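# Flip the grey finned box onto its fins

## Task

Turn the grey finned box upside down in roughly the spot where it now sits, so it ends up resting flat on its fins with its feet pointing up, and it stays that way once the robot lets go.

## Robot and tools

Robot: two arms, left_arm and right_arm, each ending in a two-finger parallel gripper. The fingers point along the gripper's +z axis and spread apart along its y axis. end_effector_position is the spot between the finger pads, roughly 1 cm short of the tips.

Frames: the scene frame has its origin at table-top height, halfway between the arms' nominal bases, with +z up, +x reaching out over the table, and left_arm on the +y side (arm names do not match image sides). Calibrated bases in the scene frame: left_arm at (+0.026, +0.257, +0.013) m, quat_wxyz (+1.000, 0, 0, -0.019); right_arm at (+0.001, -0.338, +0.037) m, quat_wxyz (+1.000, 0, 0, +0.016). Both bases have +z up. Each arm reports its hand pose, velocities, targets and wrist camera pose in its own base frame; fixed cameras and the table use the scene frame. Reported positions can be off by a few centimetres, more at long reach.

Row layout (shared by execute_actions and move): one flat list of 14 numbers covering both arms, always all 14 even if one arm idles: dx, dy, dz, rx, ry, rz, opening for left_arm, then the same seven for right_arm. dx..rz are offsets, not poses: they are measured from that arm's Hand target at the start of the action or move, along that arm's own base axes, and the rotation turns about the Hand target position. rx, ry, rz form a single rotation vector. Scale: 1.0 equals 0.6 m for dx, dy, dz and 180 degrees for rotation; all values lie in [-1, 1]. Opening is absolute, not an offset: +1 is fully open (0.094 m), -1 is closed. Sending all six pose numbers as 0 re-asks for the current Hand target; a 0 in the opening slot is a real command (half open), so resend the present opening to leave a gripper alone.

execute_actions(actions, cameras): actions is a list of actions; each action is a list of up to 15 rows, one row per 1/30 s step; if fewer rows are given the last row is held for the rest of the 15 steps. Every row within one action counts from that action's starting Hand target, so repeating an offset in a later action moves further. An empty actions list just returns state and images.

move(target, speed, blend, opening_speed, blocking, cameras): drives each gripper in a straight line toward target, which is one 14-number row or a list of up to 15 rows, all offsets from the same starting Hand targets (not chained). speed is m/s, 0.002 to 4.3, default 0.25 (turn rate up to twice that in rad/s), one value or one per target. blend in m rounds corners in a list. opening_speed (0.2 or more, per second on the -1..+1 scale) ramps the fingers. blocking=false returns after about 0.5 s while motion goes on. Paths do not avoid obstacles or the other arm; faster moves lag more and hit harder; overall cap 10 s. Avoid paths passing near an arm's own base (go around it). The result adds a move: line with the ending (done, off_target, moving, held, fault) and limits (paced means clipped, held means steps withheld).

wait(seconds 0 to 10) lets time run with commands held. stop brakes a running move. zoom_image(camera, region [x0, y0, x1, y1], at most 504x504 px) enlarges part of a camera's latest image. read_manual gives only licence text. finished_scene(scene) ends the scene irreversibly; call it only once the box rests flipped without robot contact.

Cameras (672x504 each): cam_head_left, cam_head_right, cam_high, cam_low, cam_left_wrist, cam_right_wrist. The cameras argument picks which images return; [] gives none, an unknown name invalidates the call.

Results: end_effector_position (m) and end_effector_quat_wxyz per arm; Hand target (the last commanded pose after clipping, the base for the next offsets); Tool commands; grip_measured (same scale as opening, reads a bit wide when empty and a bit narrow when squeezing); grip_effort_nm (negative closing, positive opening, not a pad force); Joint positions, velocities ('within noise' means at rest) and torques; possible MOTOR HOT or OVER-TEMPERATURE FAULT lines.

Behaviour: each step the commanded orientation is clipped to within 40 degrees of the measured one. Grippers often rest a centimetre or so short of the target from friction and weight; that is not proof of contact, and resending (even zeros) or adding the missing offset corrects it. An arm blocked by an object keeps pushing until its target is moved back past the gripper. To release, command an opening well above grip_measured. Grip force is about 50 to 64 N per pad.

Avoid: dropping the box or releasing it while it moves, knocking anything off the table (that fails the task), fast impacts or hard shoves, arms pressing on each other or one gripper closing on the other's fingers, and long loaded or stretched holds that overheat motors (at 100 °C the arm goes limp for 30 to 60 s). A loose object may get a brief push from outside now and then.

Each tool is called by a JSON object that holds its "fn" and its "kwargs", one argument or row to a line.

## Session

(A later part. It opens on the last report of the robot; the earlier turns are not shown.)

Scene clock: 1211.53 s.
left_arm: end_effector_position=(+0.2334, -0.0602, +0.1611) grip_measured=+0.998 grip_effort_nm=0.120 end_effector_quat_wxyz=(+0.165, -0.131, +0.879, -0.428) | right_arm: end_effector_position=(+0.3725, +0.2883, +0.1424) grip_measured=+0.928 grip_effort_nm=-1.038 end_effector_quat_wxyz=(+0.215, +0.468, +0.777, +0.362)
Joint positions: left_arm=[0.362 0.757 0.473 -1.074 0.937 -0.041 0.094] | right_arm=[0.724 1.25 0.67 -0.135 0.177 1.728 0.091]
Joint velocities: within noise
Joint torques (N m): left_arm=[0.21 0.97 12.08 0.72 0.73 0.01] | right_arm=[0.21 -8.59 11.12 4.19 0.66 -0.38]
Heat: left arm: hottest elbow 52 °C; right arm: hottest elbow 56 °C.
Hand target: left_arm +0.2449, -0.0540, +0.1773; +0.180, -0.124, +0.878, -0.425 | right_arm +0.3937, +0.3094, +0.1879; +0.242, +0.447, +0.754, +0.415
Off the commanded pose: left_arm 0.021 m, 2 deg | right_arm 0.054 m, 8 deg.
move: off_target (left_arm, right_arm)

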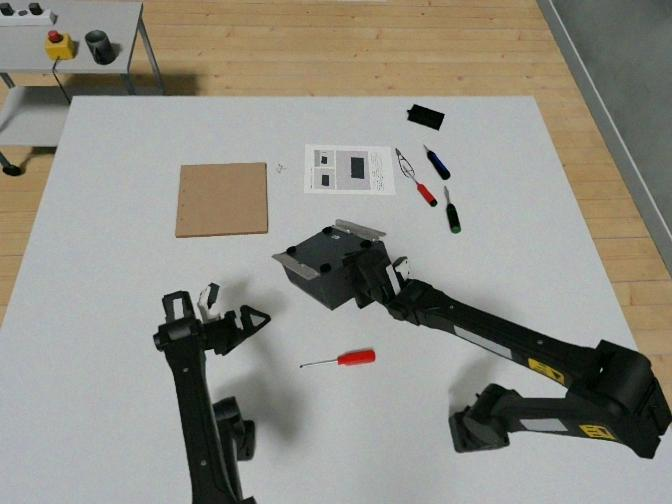

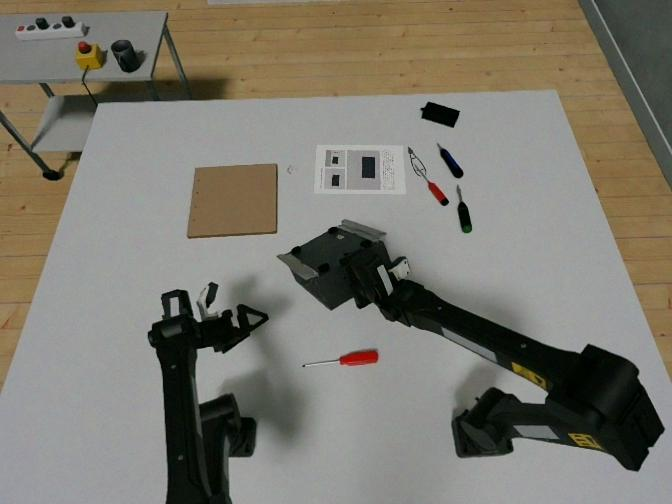

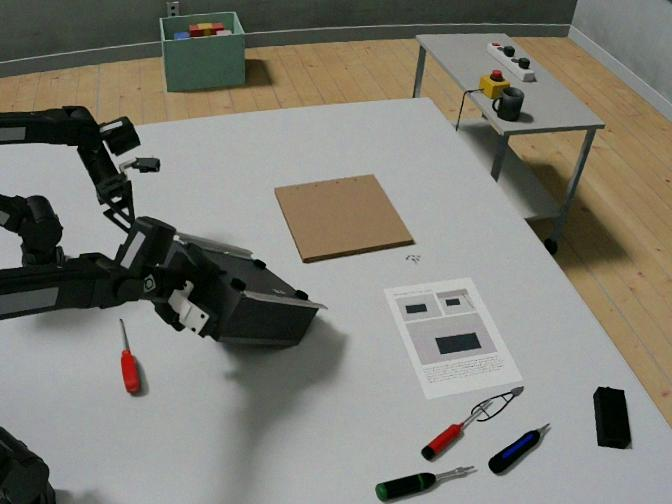

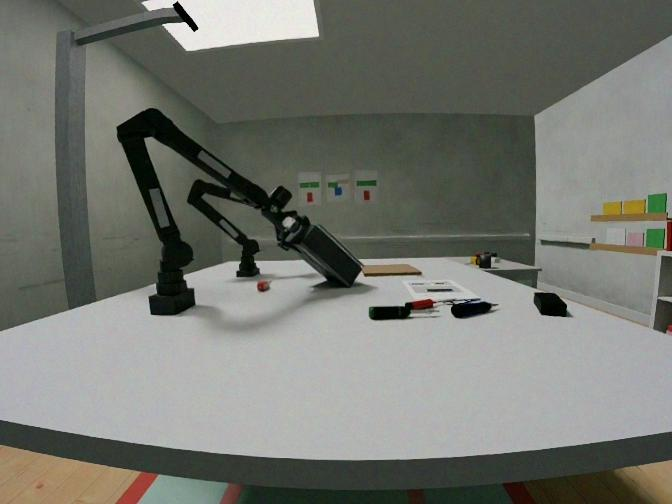

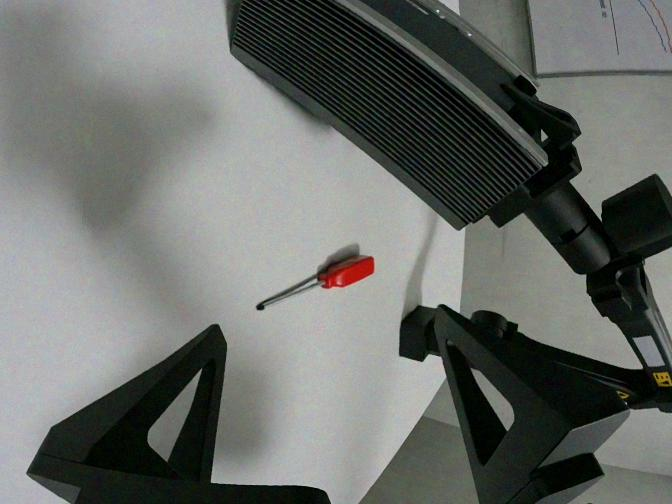

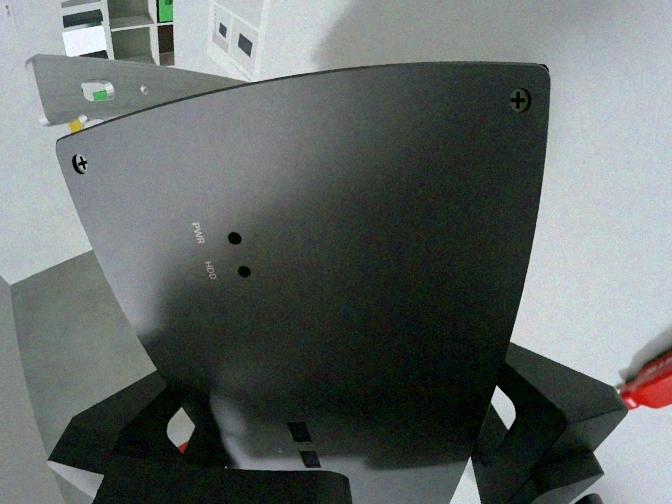

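{"fn": "move", "kwargs": {
  "target": [
    [0,0,0,0,0,0,1,-0.044,-0.024,-0.073,0.039,-0.07,0,-1],
    [0,0,0,0,0,0,1,-0.06,-0.032,-0.145,0.071,-0.128,0,-1]
  ],
  "speed": 0.045
}}

{"fn": "zoom_image", "kwargs": {
  "camera": "cam_low",
  "region": [260, 180, 400, 310]
}}

Scene clock: 1228.33 s.
left_arm: end_effector_position=(+0.2334, -0.0602, +0.1611) grip_measured=+0.998 grip_effort_nm=0.125 end_effector_quat_wxyz=(+0.165, -0.131, +0.879, -0.428) | right_arm: end_effector_position=(+0.3437, +0.2711, +0.0637) grip_measured=+0.927 grip_effort_nm=-1.048 end_effector_quat_wxyz=(+0.313, +0.408, +0.669, +0.536)
Joint positions: left_arm=[0.362 0.757 0.473 -1.074 0.937 -0.041 0.094] | right_arm=[0.775 1.699 0.299 1.159 0.273 1.656 0.091]
Joint velocities: within noise
Joint torques (N m): left_arm=[0.15 1.14 12.07 0.68 0.74 0.01] | right_arm=[-0.21 -9.11 5.57 4.34 0.26 -0.6]
Heat: left arm: hottest elbow 52 °C; right arm: hottest elbow 56 °C.
Hand target: left_arm +0.2449, -0.0540, +0.1773; +0.180, -0.124, +0.878, -0.425 | right_arm +0.3576, +0.2902, +0.1009; +0.336, +0.379, +0.641, +0.577
Off the commanded pose: left_arm 0.021 m, 2 deg | right_arm 0.044 m, 7 deg.
move: off_target (left_arm, right_arm)

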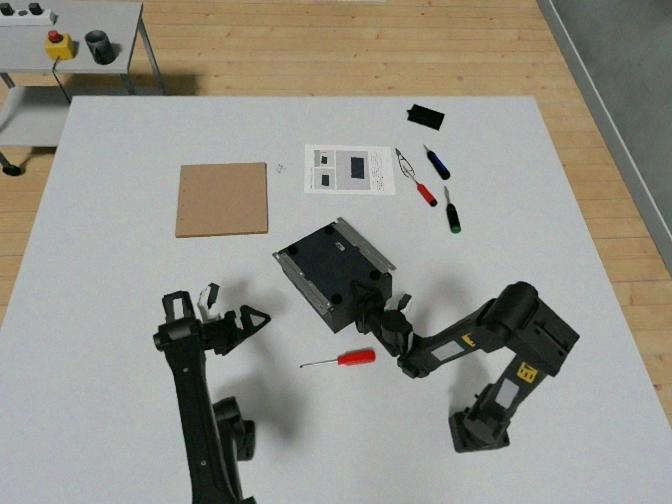

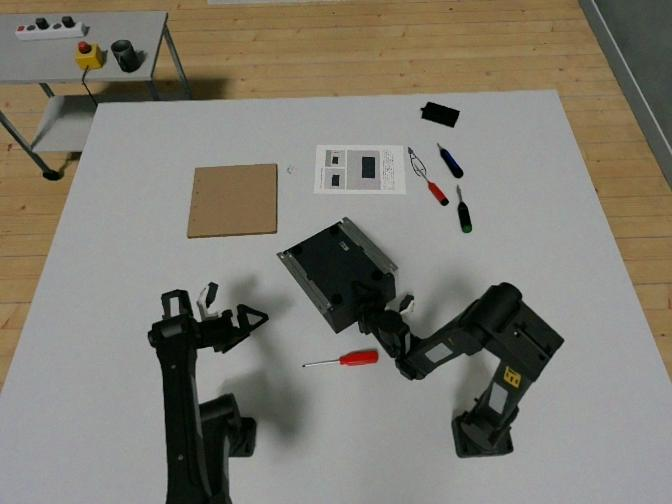

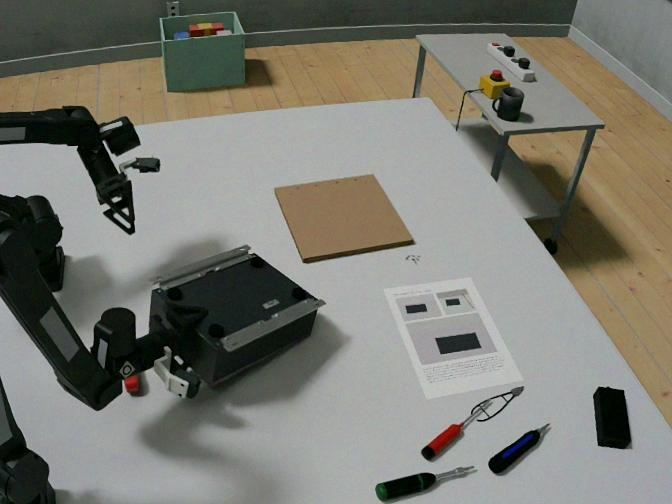

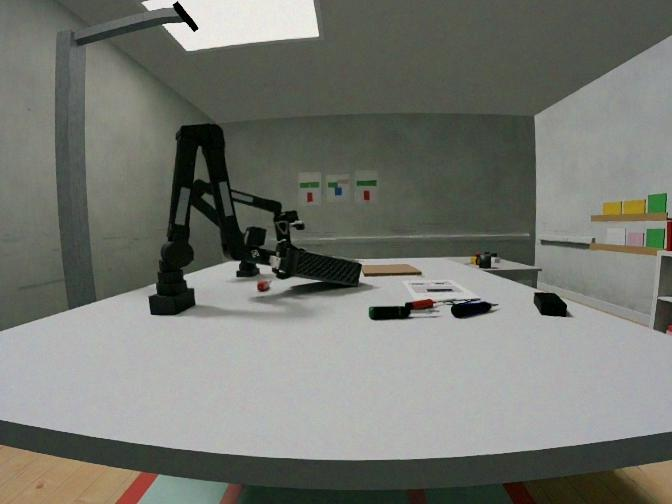

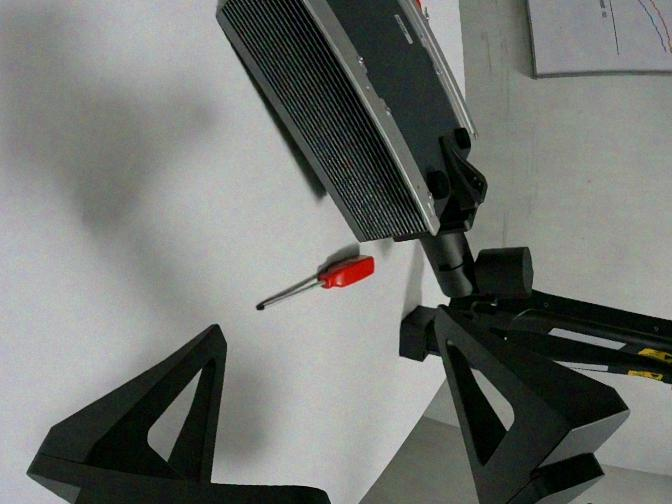

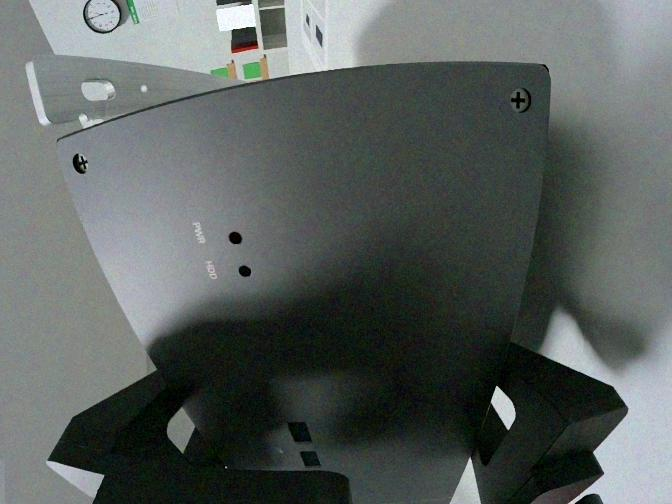

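Scaled by 3.600.

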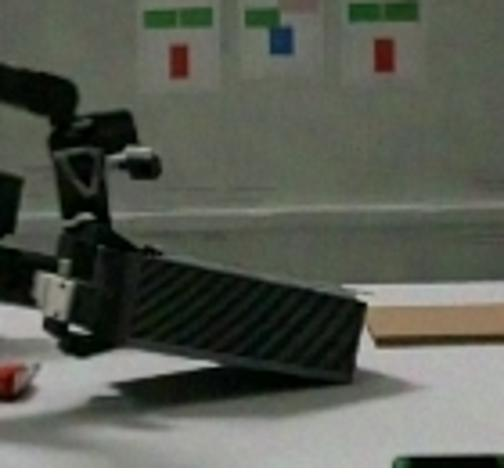

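{"fn": "move", "kwargs": {
  "target": [0,0,0,0,0,0,1,-0.018,-0.009,-0.06,0.018,-0.033,0,-1],
  "speed": 0.035,
  "cameras": ["cam_low","cam_right_wrist"]
}}

{"fn": "zoom_image", "kwargs": {
  "camera": "cam_low",
  "region": [260, 220, 380, 310]
}}

Scene clock: 1240.27 s.
left_arm: end_effector_position=(+0.2334, -0.0602, +0.1611) grip_measured=+0.998 grip_effort_nm=0.120 end_effector_quat_wxyz=(+0.165, -0.131, +0.879, -0.428) | right_arm: end_effector_position=(+0.3356, +0.2665, +0.0422) grip_measured=+0.927 grip_effort_nm=-1.043 end_effector_quat_wxyz=(+0.334, +0.394, +0.640, +0.569)
Joint positions: left_arm=[0.362 0.757 0.473 -1.074 0.937 -0.041 0.094] | right_arm=[0.79 1.963 0.287 1.539 0.298 1.632 0.091]
Joint velocities: within noise
Joint torques (N m): left_arm=[0.09 1.08 12.05 0.66 0.74 0.02] | right_arm=[-0.15 -9.52 3.44 3.44 0.13 -0.52]
Heat: left arm: hottest elbow 53 °C; right arm: hottest elbow 53 °C.
Hand target: left_arm +0.2449, -0.0540, +0.1773; +0.180, -0.124, +0.878, -0.425 | right_arm +0.3468, +0.2847, +0.0648; +0.358, +0.358, +0.606, +0.613
Off the commanded pose: left_arm 0.021 m, 2 deg | right_arm 0.031 m, 8 deg.
joint sent to its limit (right arm) — joint 4 (wrist pitch), upper limit. The joint targets are off in orientation, not in position.
move: off_target (left_arm, right_arm)
Images, in order (width x height): cam_low 672x504, cam_right_wrist 672x504.

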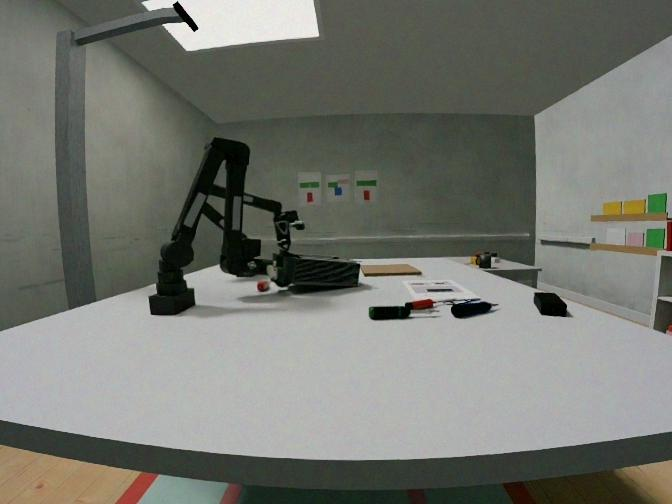

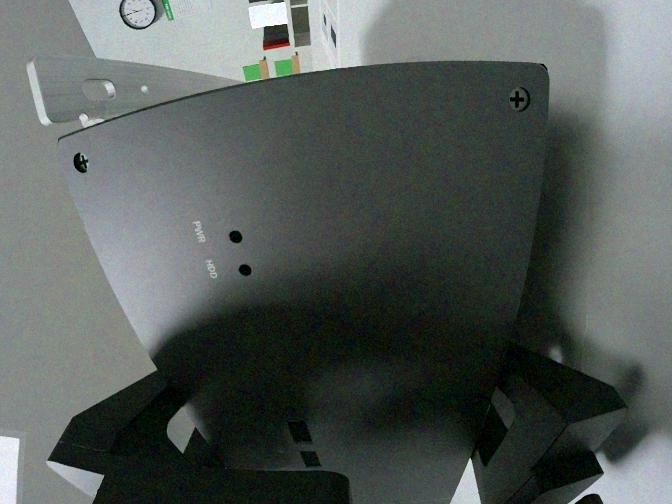

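Scaled by 4.200.

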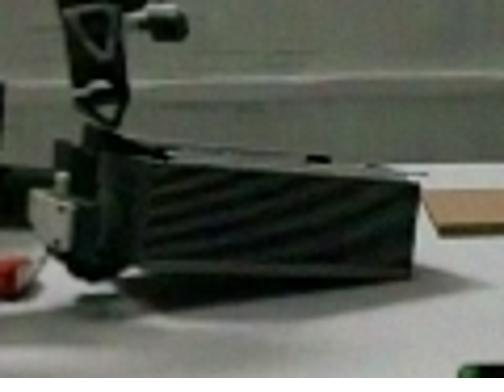

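{"fn": "move", "kwargs": {
  "target": [0,0,0,0,0,0,1,-0.005,-0.003,-0.042,0,0,0,-1],
  "speed": 0.03,
  "cameras": ["cam_low","cam_right_wrist"]
}}

{"fn": "zoom_image", "kwargs": {
  "camera": "cam_low",
  "region": [260, 220, 380, 310]
}}

Scene clock: 1246.80 s.
left_arm: end_effector_position=(+0.2334, -0.0602, +0.1611) grip_measured=+0.998 grip_effort_nm=0.125 end_effector_quat_wxyz=(+0.165, -0.131, +0.879, -0.428) | right_arm: end_effector_position=(+0.3384, +0.2705, +0.0379) grip_measured=+0.927 grip_effort_nm=-1.038 end_effector_quat_wxyz=(+0.338, +0.393, +0.634, +0.573)
Joint positions: left_arm=[0.362 0.757 0.473 -1.074 0.937 -0.041 0.094] | right_arm=[0.797 2.006 0.306 1.579 0.312 1.63 0.091]
Joint velocities: within noise
Joint torques (N m): left_arm=[0.09 1.14 12.1 0.68 0.73 0.02] | right_arm=[-0.32 -8.06 2.5 1.87 -0.05 -0.36]
Heat: left arm: hottest elbow 53 °C; right arm: hottest elbow 51 °C.
Hand target: left_arm +0.2449, -0.0540, +0.1773; +0.180, -0.124, +0.878, -0.425 | right_arm +0.3438, +0.2830, +0.0397; +0.358, +0.358, +0.606, +0.613
Off the commanded pose: left_arm 0.021 m, 2 deg | right_arm 0.014 m, 7 deg.
joint read past its limit (right arm) — joint 4 (wrist pitch), upper limit.
joint sent to its limit (right arm) — joint 4 (wrist pitch), upper limit. The joint targets are off in orientation, not in position.
move: off_target (left_arm, right_arm)
Images, in order (width x height): cam_low 672x504, cam_right_wrist 672x504.

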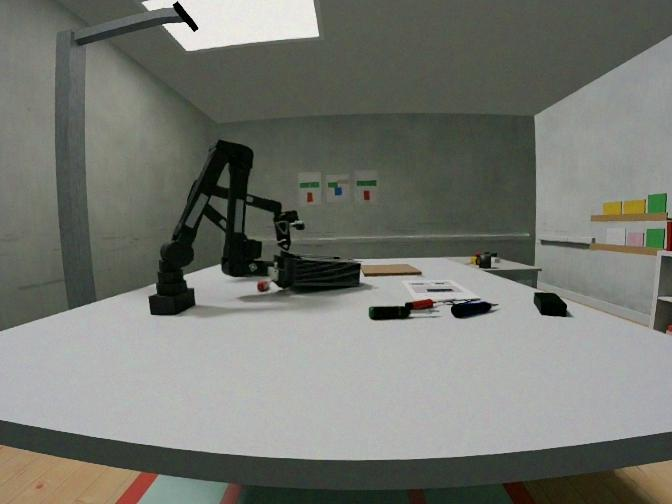

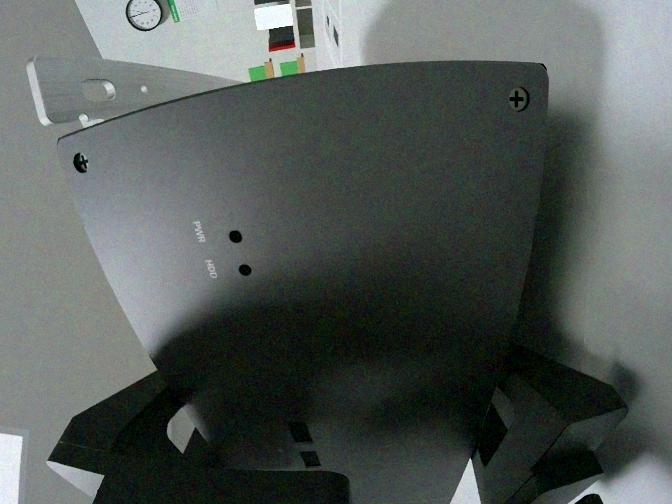

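Scaled by 4.200.

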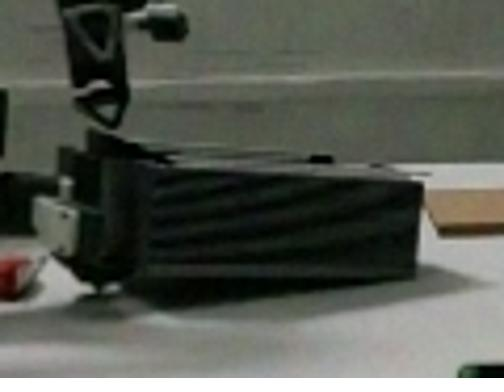

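{"fn": "move", "kwargs": {
  "target": [
    [0,0,0,0,0,0,1,0.0,0.0,0.0,-0.018,0.033,0,1],
    [0,0,0,0,0,0,1,-0.05,-0.042,0.0,-0.02,0.037,0,1]
  ],
  "speed": 0.03,
  "opening_speed": 0.2,
  "cameras": ["cam_low","cam_right_wrist","cam_head_left"]
}}

{"fn": "zoom_image", "kwargs": {
  "camera": "cam_low",
  "region": [260, 220, 380, 310]
}}

Scene clock: 1269.00 s.
left_arm: end_effector_position=(+0.2334, -0.0602, +0.1611) grip_measured=+0.998 grip_effort_nm=0.125 end_effector_quat_wxyz=(+0.165, -0.131, +0.879, -0.428) | right_arm: end_effector_position=(+0.3380, +0.2735, +0.0242) grip_measured=+0.999 grip_effort_nm=-0.002 end_effector_quat_wxyz=(+0.333, +0.388, +0.655, +0.556)
Joint positions: left_arm=[0.362 0.757 0.473 -1.074 0.937 -0.041 0.094] | right_arm=[0.797 2.017 0.315 1.534 0.297 1.615 0.094]
Joint velocities: within noise
Joint torques (N m): left_arm=[0.09 1.08 12.08 0.68 0.74 0.01] | right_arm=[-0.09 -10.58 1.44 2.65 -0.24 -0.2]
Heat: left arm: hottest elbow 53 °C; right arm: hottest elbow 46 °C.
Hand target: left_arm +0.2449, -0.0540, +0.1773; +0.180, -0.124, +0.878, -0.425 | right_arm +0.3439, +0.2830, +0.0397; +0.336, +0.379, +0.641, +0.577 (not the last commanded pose)
Off the commanded pose: left_arm 0.021 m, 2 deg | right_arm 0.033 m, 2 deg.
move: off_target (left_arm, right_arm; path cut at 10 s); path passed 1 of 2 targets
Images, in order (width x height): cam_head_left 672x504, cam_low 672x504, cam_right_wrist 672x504.

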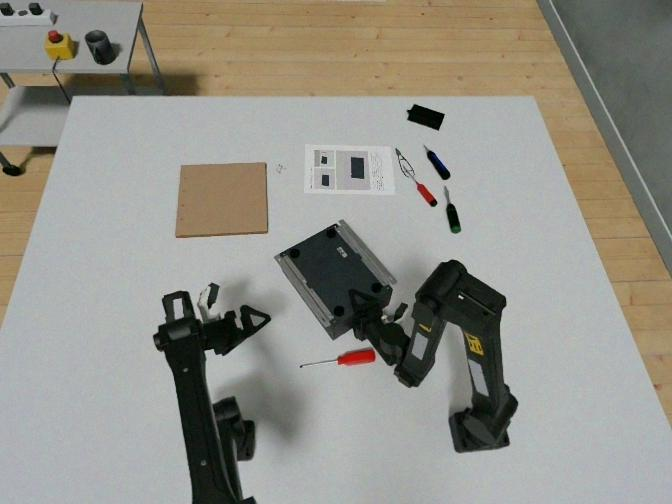

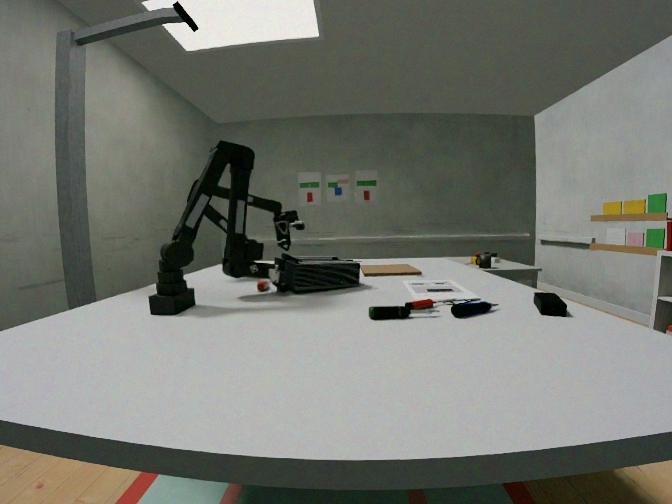

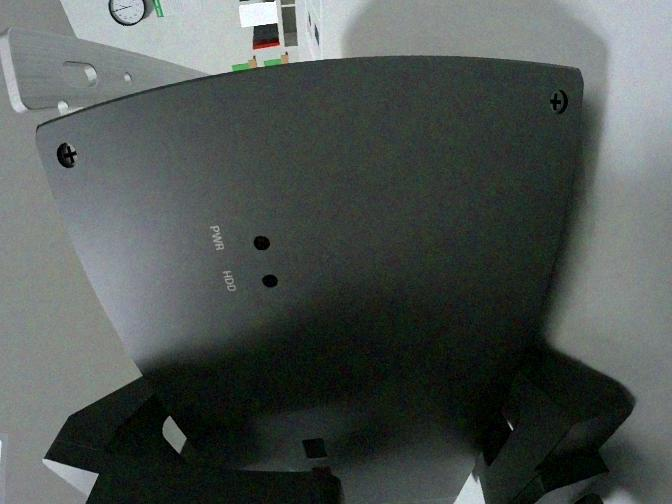

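Scaled by 4.200.

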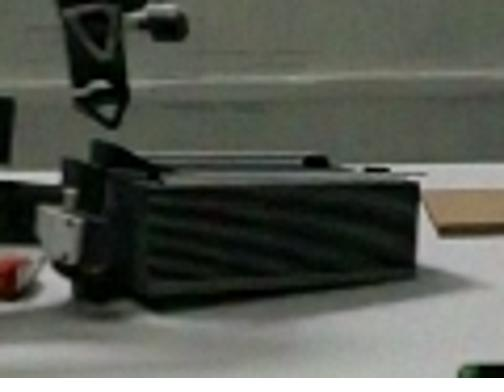

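{"fn": "move", "kwargs": {
  "target": [0,0,0,0,0,0,1,-0.083,-0.050,0.005,0,0,0,1],
  "speed": 0.03,
  "cameras": ["cam_low","cam_right_wrist","cam_head_left"]
}}

{"fn": "zoom_image", "kwargs": {
  "camera": "cam_low",
  "region": [260, 220, 380, 310]
}}

Scene clock: 1276.53 s.
left_arm: end_effector_position=(+0.2334, -0.0602, +0.1611) grip_measured=+0.998 grip_effort_nm=0.120 end_effector_quat_wxyz=(+0.165, -0.131, +0.879, -0.428) | right_arm: end_effector_position=(+0.3053, +0.2547, +0.0275) grip_measured=+1.000 grip_effort_nm=-0.125 end_effector_quat_wxyz=(+0.331, +0.397, +0.664, +0.541)
Joint positions: left_arm=[0.362 0.757 0.473 -1.074 0.937 -0.041 0.094] | right_arm=[0.848 1.973 0.219 1.544 0.358 1.635 0.094]
Joint velocities: within noise
Joint torques (N m): left_arm=[0.03 1.08 12.03 0.68 0.73 0.02] | right_arm=[1.73 -10.46 -2.66 3.3 0.21 -0.07]
Heat: left arm: hottest elbow 53 °C; right arm: hottest elbow 45 °C.
Hand target: left_arm +0.2449, -0.0540, +0.1773; +0.180, -0.124, +0.878, -0.425 | right_arm +0.2941, +0.2530, +0.0426; +0.336, +0.379, +0.641, +0.577
Off the commanded pose: left_arm 0.021 m, 2 deg | right_arm 0.019 m, 5 deg.
joint sent to its limit (right arm) — joint 4 (wrist pitch), upper limit. The joint targets are off in orientation, not in position.
move: off_target (left_arm, right_arm)
Images, in order (width x height): cam_head_left 672x504, cam_low 672x504, cam_right_wrist 672x504.

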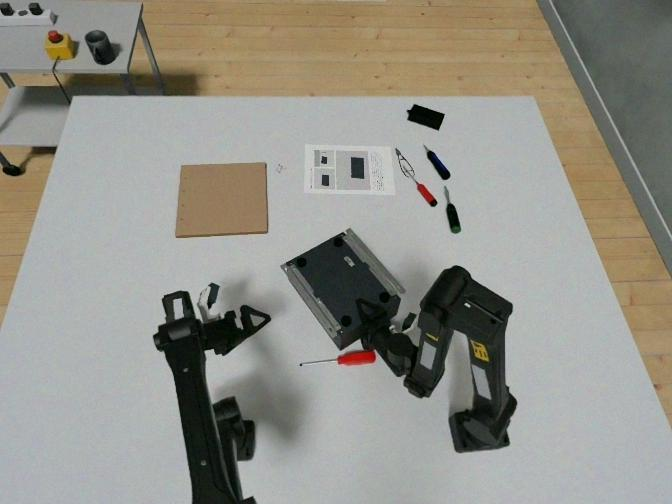

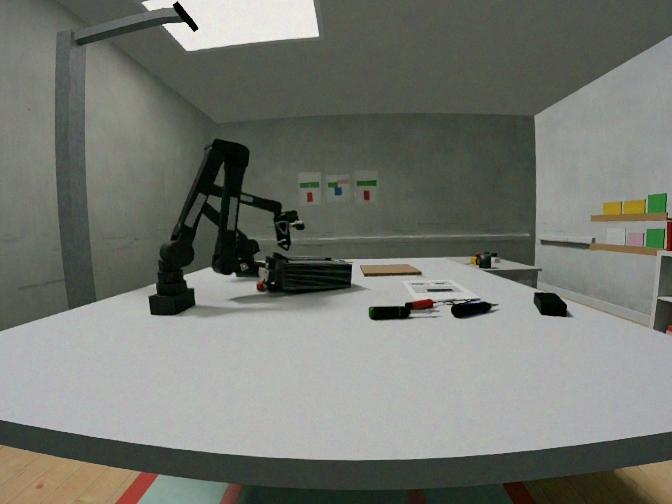

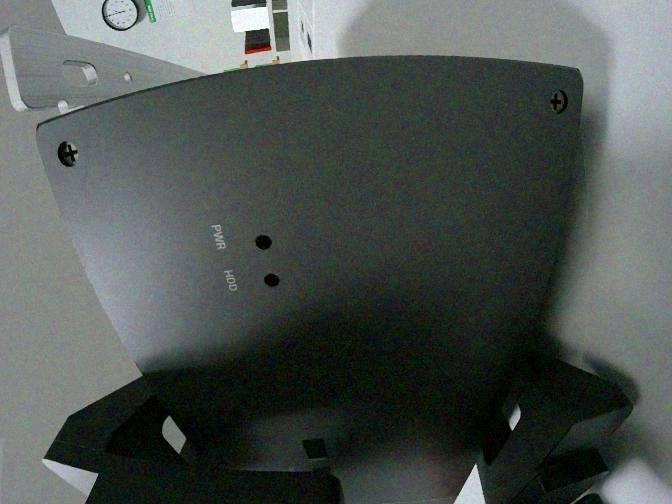

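Scaled by 4.200.

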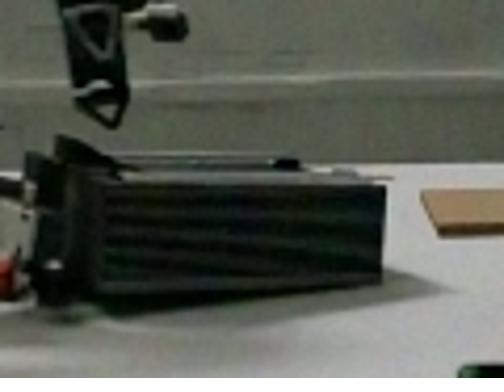

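{"fn": "move", "kwargs": {
  "target": [
    [-0.15,-0.2,0.08,0.0973,-0.3685,-0.2468,-1,0,0,0,0,0,0,1],
    [-0.135,-0.40,0.02,0.0973,-0.3685,-0.2468,-1,0,0,0,0,0,0,1]
  ],
  "speed": 0.15
}}

Scene clock: 1308.57 s.
left_arm: end_effector_position=(+0.1641, -0.2894, +0.1854) grip_measured=-0.989 grip_effort_nm=-0.598 end_effector_quat_wxyz=(+0.467, +0.473, +0.674, -0.322) | right_arm: end_effector_position=(+0.3054, +0.2547, +0.0275) grip_measured=+1.000 grip_effort_nm=-0.120 end_effector_quat_wxyz=(+0.331, +0.397, +0.664, +0.541)
Joint positions: left_arm=[-0.906 0.595 0.262 -0.048 0.289 0.122 0.001] | right_arm=[0.848 1.973 0.219 1.544 0.358 1.635 0.094]
Joint velocities: within noise
Joint torques (N m): left_arm=[-1.61 1.85 9.94 3.02 0.02 -0.31] | right_arm=[0.97 -10.64 -2.78 3.17 0.21 -0.06]
Heat: left arm: hottest elbow 53 °C; right arm: hottest elbow 42 °C.
Hand target: left_arm +0.1640, -0.2940, +0.1895; +0.469, +0.470, +0.672, -0.328 | right_arm +0.2941, +0.2530, +0.0426; +0.336, +0.380, +0.641, +0.577
Off the commanded pose: left_arm 0.006 m, 1 deg | right_arm 0.019 m, 5 deg.
joint sent to its limit (right arm) — joint 4 (wrist pitch), upper limit. The joint targets are off in orientation, not in position.
move: off_target (right_arm)

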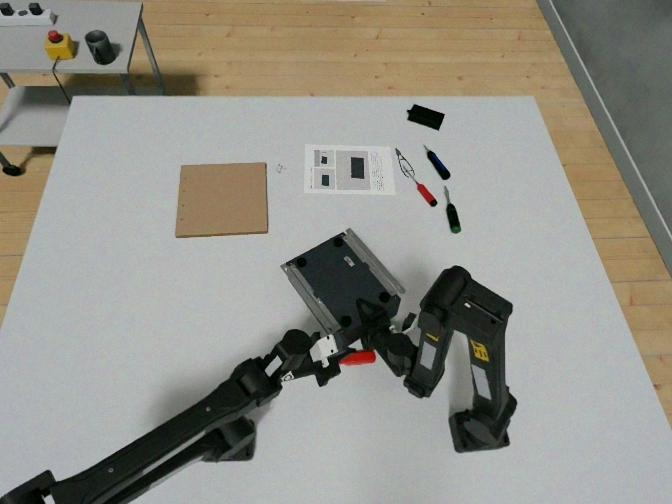

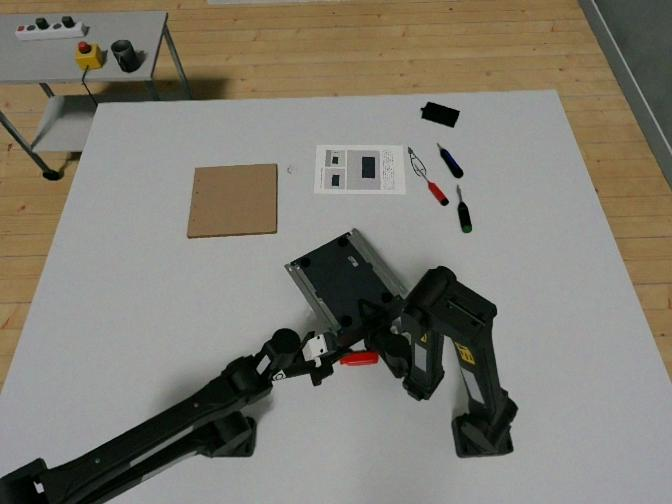

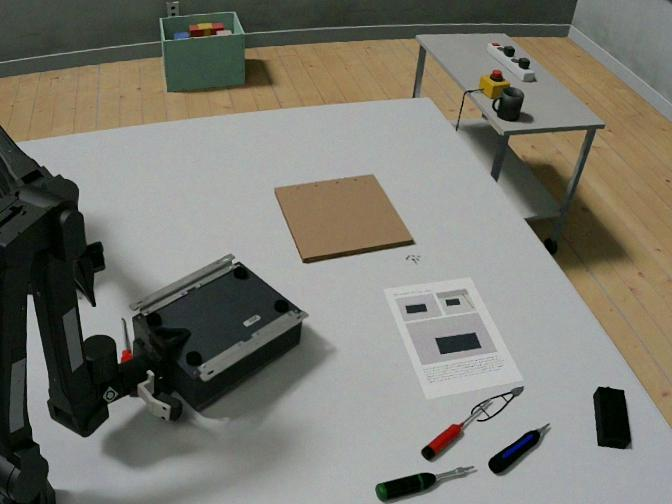

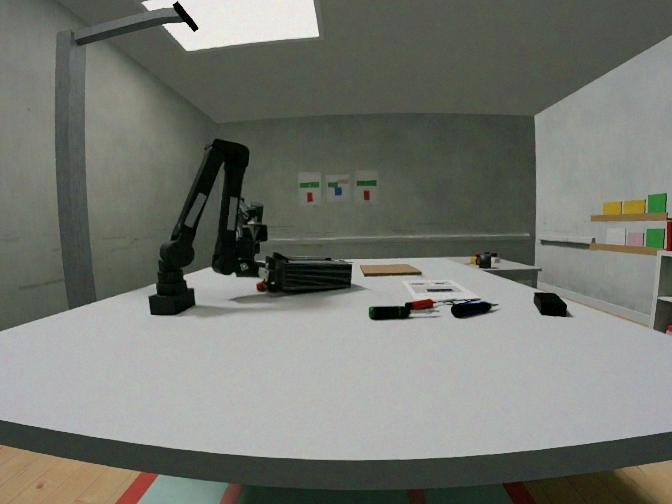

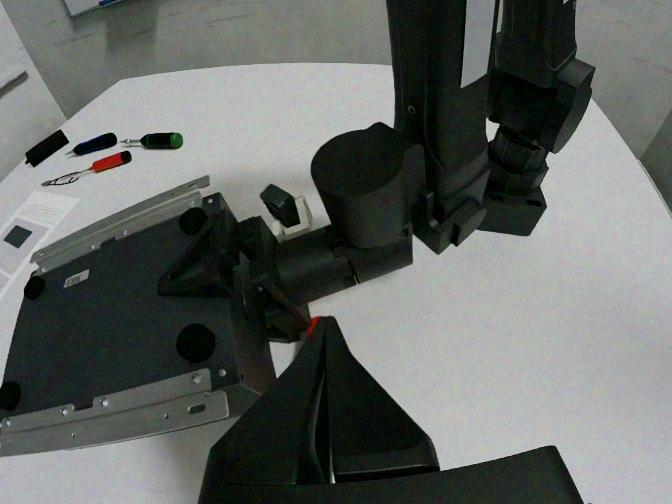

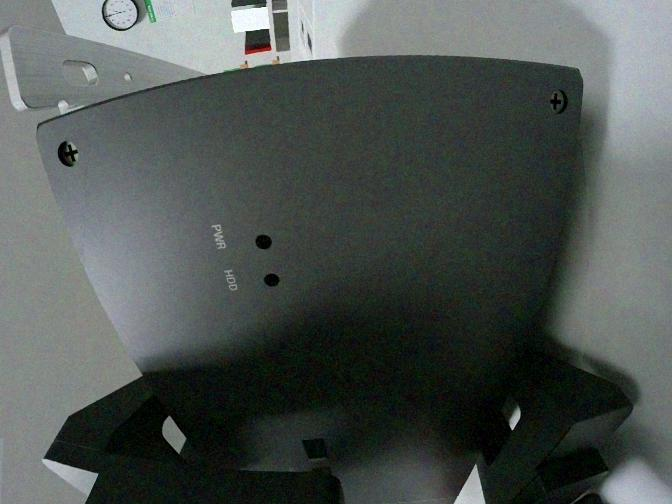

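{"fn": "move", "kwargs": {
  "target": [
    [0,0,-0.225,0,0,0,-1,0,0,0,0,0,0,1],
    [0.075,0.045,-0.225,0,0,0,-1,0,0,0,0,0,0,1]
  ],
  "speed": 0.08,
  "cameras": ["cam_left_wrist","cam_head_left","cam_low"]
}}

Scene clock: 1321.07 s.
left_arm: end_effector_position=(+0.2007, -0.2643, +0.0555) grip_measured=-0.989 grip_effort_nm=-0.598 end_effector_quat_wxyz=(+0.468, +0.468, +0.672, -0.333) | right_arm: end_effector_position=(+0.3054, +0.2547, +0.0275) grip_measured=+1.000 grip_effort_nm=-0.115 end_effector_quat_wxyz=(+0.331, +0.397, +0.664, +0.541)
Joint positions: left_arm=[-0.652 1.409 0.072 0.93 0.537 0.208 0.001] | right_arm=[0.848 1.973 0.219 1.544 0.358 1.635 0.094]
Joint velocities: within noise
Joint torques (N m): left_arm=[0.32 -1.85 5.19 1.78 0.33 -0.07] | right_arm=[1.2 -10.52 -2.69 3.34 0.21 -0.1]
Heat: left arm: hottest elbow 51 °C; right arm: hottest elbow 41 °C.
Hand target: left_arm +0.2089, -0.2670, +0.0544; +0.469, +0.470, +0.672, -0.328 | right_arm +0.2941, +0.2530, +0.0426; +0.336, +0.380, +0.641, +0.577
Off the commanded pose: left_arm 0.009 m, 1 deg | right_arm 0.019 m, 5 deg.
joint sent to its limit (right arm) — joint 4 (wrist pitch), upper limit. The joint targets are off in orientation, not in position.
move: off_target (right_arm)
Images, in order (width x height): cam_head_left 672x504, cam_low 672x504, cam_left_wrist 672x504.

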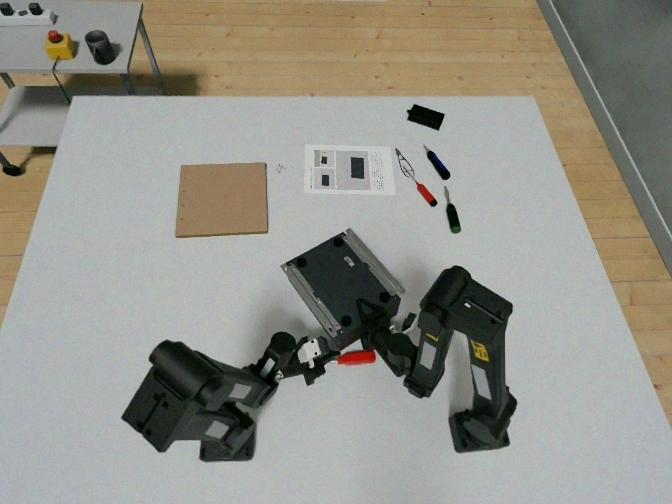

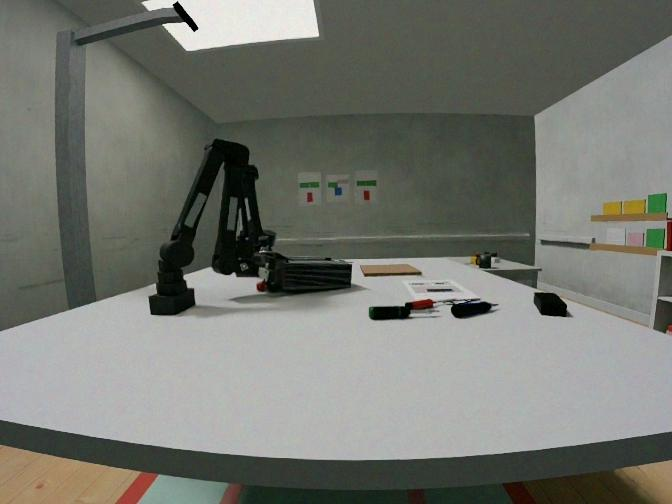

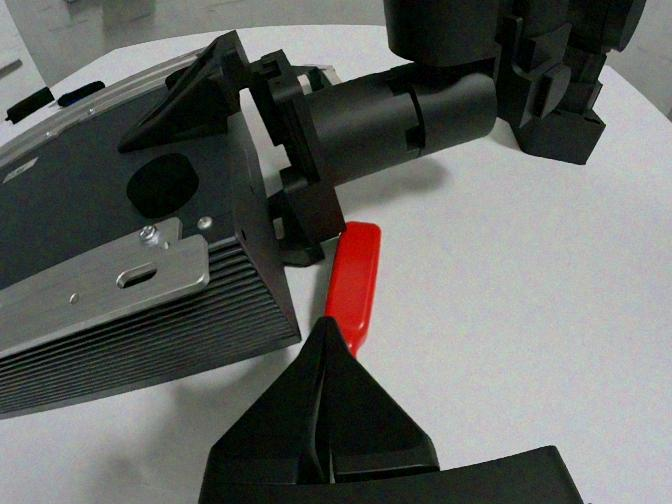

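{"fn": "move", "kwargs": {
  "target": [
    [-0.03,-0.035,0,0,0,0,-1,0,0,0,0,0,0,1],
    [-0.018,-0.068,0,0,0,0,-1,0,0,0,0,0,0,1],
    [0.045,-0.03,0,0,0,0,-1,0,0,0,0,0,0,1]
  ],
  "speed": 0.06,
  "cameras": ["cam_left_wrist","cam_head_left","cam_low"]
}}

Scene clock: 1328.23 s.
left_arm: end_effector_position=(+0.2206, -0.2827, +0.0543) grip_measured=-0.989 grip_effort_nm=-0.593 end_effector_quat_wxyz=(+0.463, +0.474, +0.669, -0.337) | right_arm: end_effector_position=(+0.3054, +0.2547, +0.0276) grip_measured=+1.000 grip_effort_nm=-0.115 end_effector_quat_wxyz=(+0.331, +0.397, +0.664, +0.541)
Joint positions: left_arm=[-0.652 1.472 0.148 0.907 0.553 0.216 0.001] | right_arm=[0.848 1.973 0.219 1.544 0.358 1.635 0.094]
Joint velocities: within noise
Joint torques (N m): left_arm=[0.79 -3.02 5.87 1.85 0.01 -0.11] | right_arm=[0.62 -10.81 -2.76 3.23 0.25 -0.09]
Heat: left arm: hottest elbow 50 °C; right arm: hottest elbow 41 °C.
Hand target: left_arm +0.2359, -0.2850, +0.0544; +0.469, +0.470, +0.672, -0.328 | right_arm +0.2941, +0.2530, +0.0427; +0.336, +0.380, +0.640, +0.577
Off the commanded pose: left_arm 0.015 m, 1 deg | right_arm 0.019 m, 5 deg.
joint sent to its limit (right arm) — joint 4 (wrist pitch), upper limit. The joint targets are off in orientation, not in position.
move: off_target (left_arm, right_arm)
Images, in order (width x height): cam_head_left 672x504, cam_low 672x504, cam_left_wrist 672x504.

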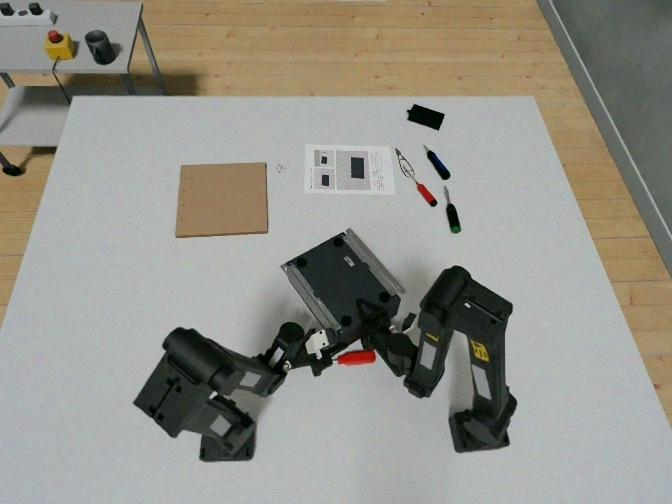

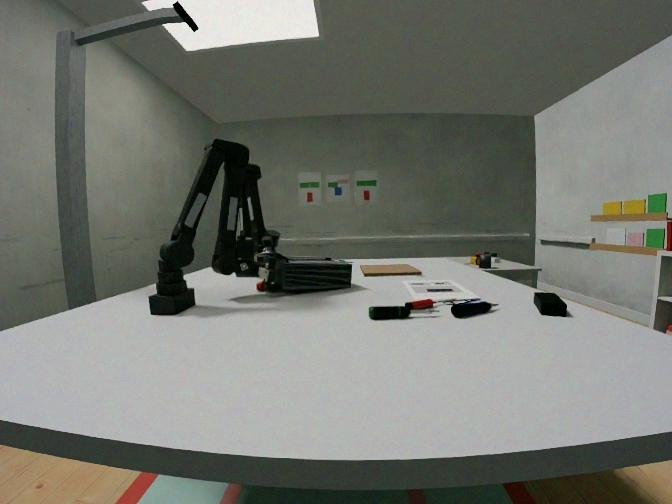

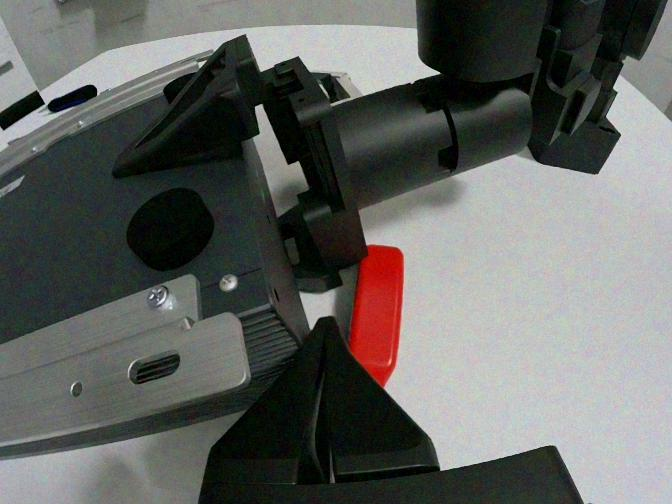

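{"fn": "move", "kwargs": {
  "target": [
    [0.06,0.0,0,0,0,0,-1,0,0,0,0,0,0,1],
    [0.075,0.0,0,0,0,0,-1,-0.06,-0.032,0,-0.017,0.031,0,1]
  ],
  "speed": 0.04,
  "cameras": ["cam_left_wrist","cam_head_left","cam_low"]
}}

{"fn": "zoom_image", "kwargs": {
  "camera": "cam_low",
  "region": [250, 220, 370, 310]
}}

Scene clock: 1336.87 s.
left_arm: end_effector_position=(+0.2169, -0.2829, +0.0451) grip_measured=-0.989 grip_effort_nm=-0.574 end_effector_quat_wxyz=(+0.424, +0.504, +0.655, -0.370) | right_arm: end_effector_position=(+0.2962, +0.2413, +0.0300) grip_measured=+1.000 grip_effort_nm=-0.125 end_effector_quat_wxyz=(+0.338, +0.414, +0.658, +0.531)
Joint positions: left_arm=[-0.595 1.497 0.185 0.807 0.712 0.284 0.001] | right_arm=[0.867 1.95 0.182 1.54 0.415 1.659 0.094]
Joint velocities: within noise
Joint torques (N m): left_arm=[5.13 -3.31 9.89 1.91 -2.43 -0.24] | right_arm=[3.37 -12.22 -7.16 3.51 -0.52 0.02]
Heat: left arm: hottest elbow 50 °C; right arm: hottest elbow 40 °C.
Hand target: left_arm +0.2809, -0.2850, +0.0544; +0.469, +0.470, +0.672, -0.328 | right_arm +0.2580, +0.2337, +0.0427; +0.315, +0.398, +0.671, +0.540
Off the commanded pose: left_arm 0.065 m, 8 deg | right_arm 0.041 m, 4 deg.
move: off_target (left_arm, right_arm)
Images, in order (width x height): cam_head_left 672x504, cam_low 672x504, cam_left_wrist 672x504.

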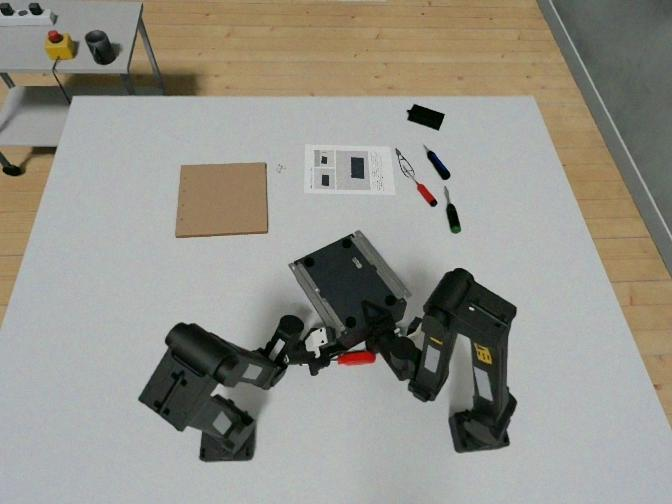

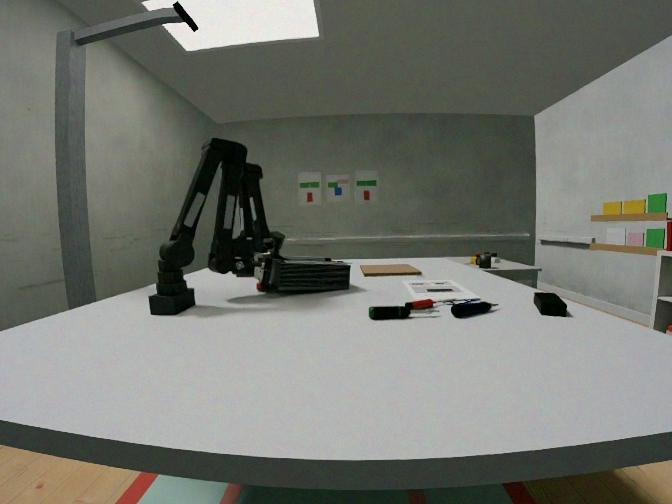

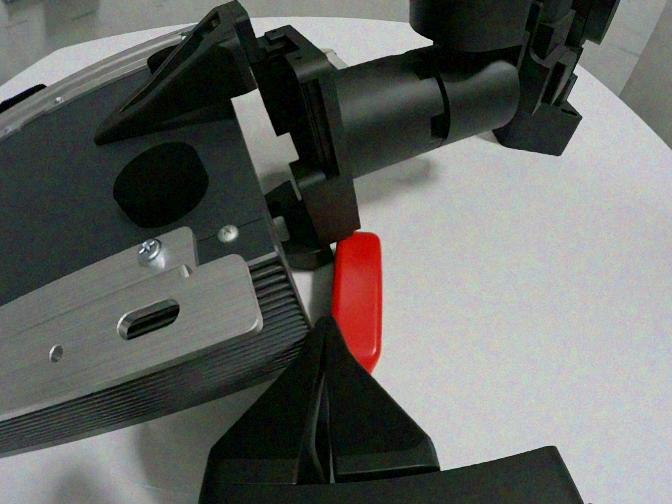

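Scaled by 4.200.

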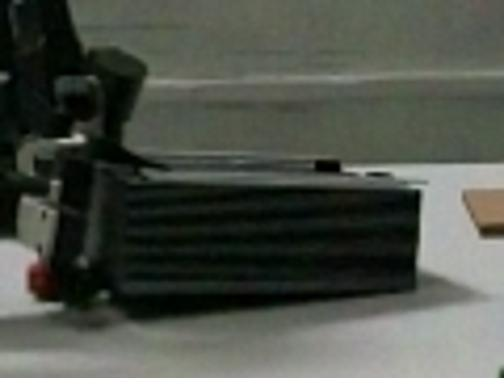

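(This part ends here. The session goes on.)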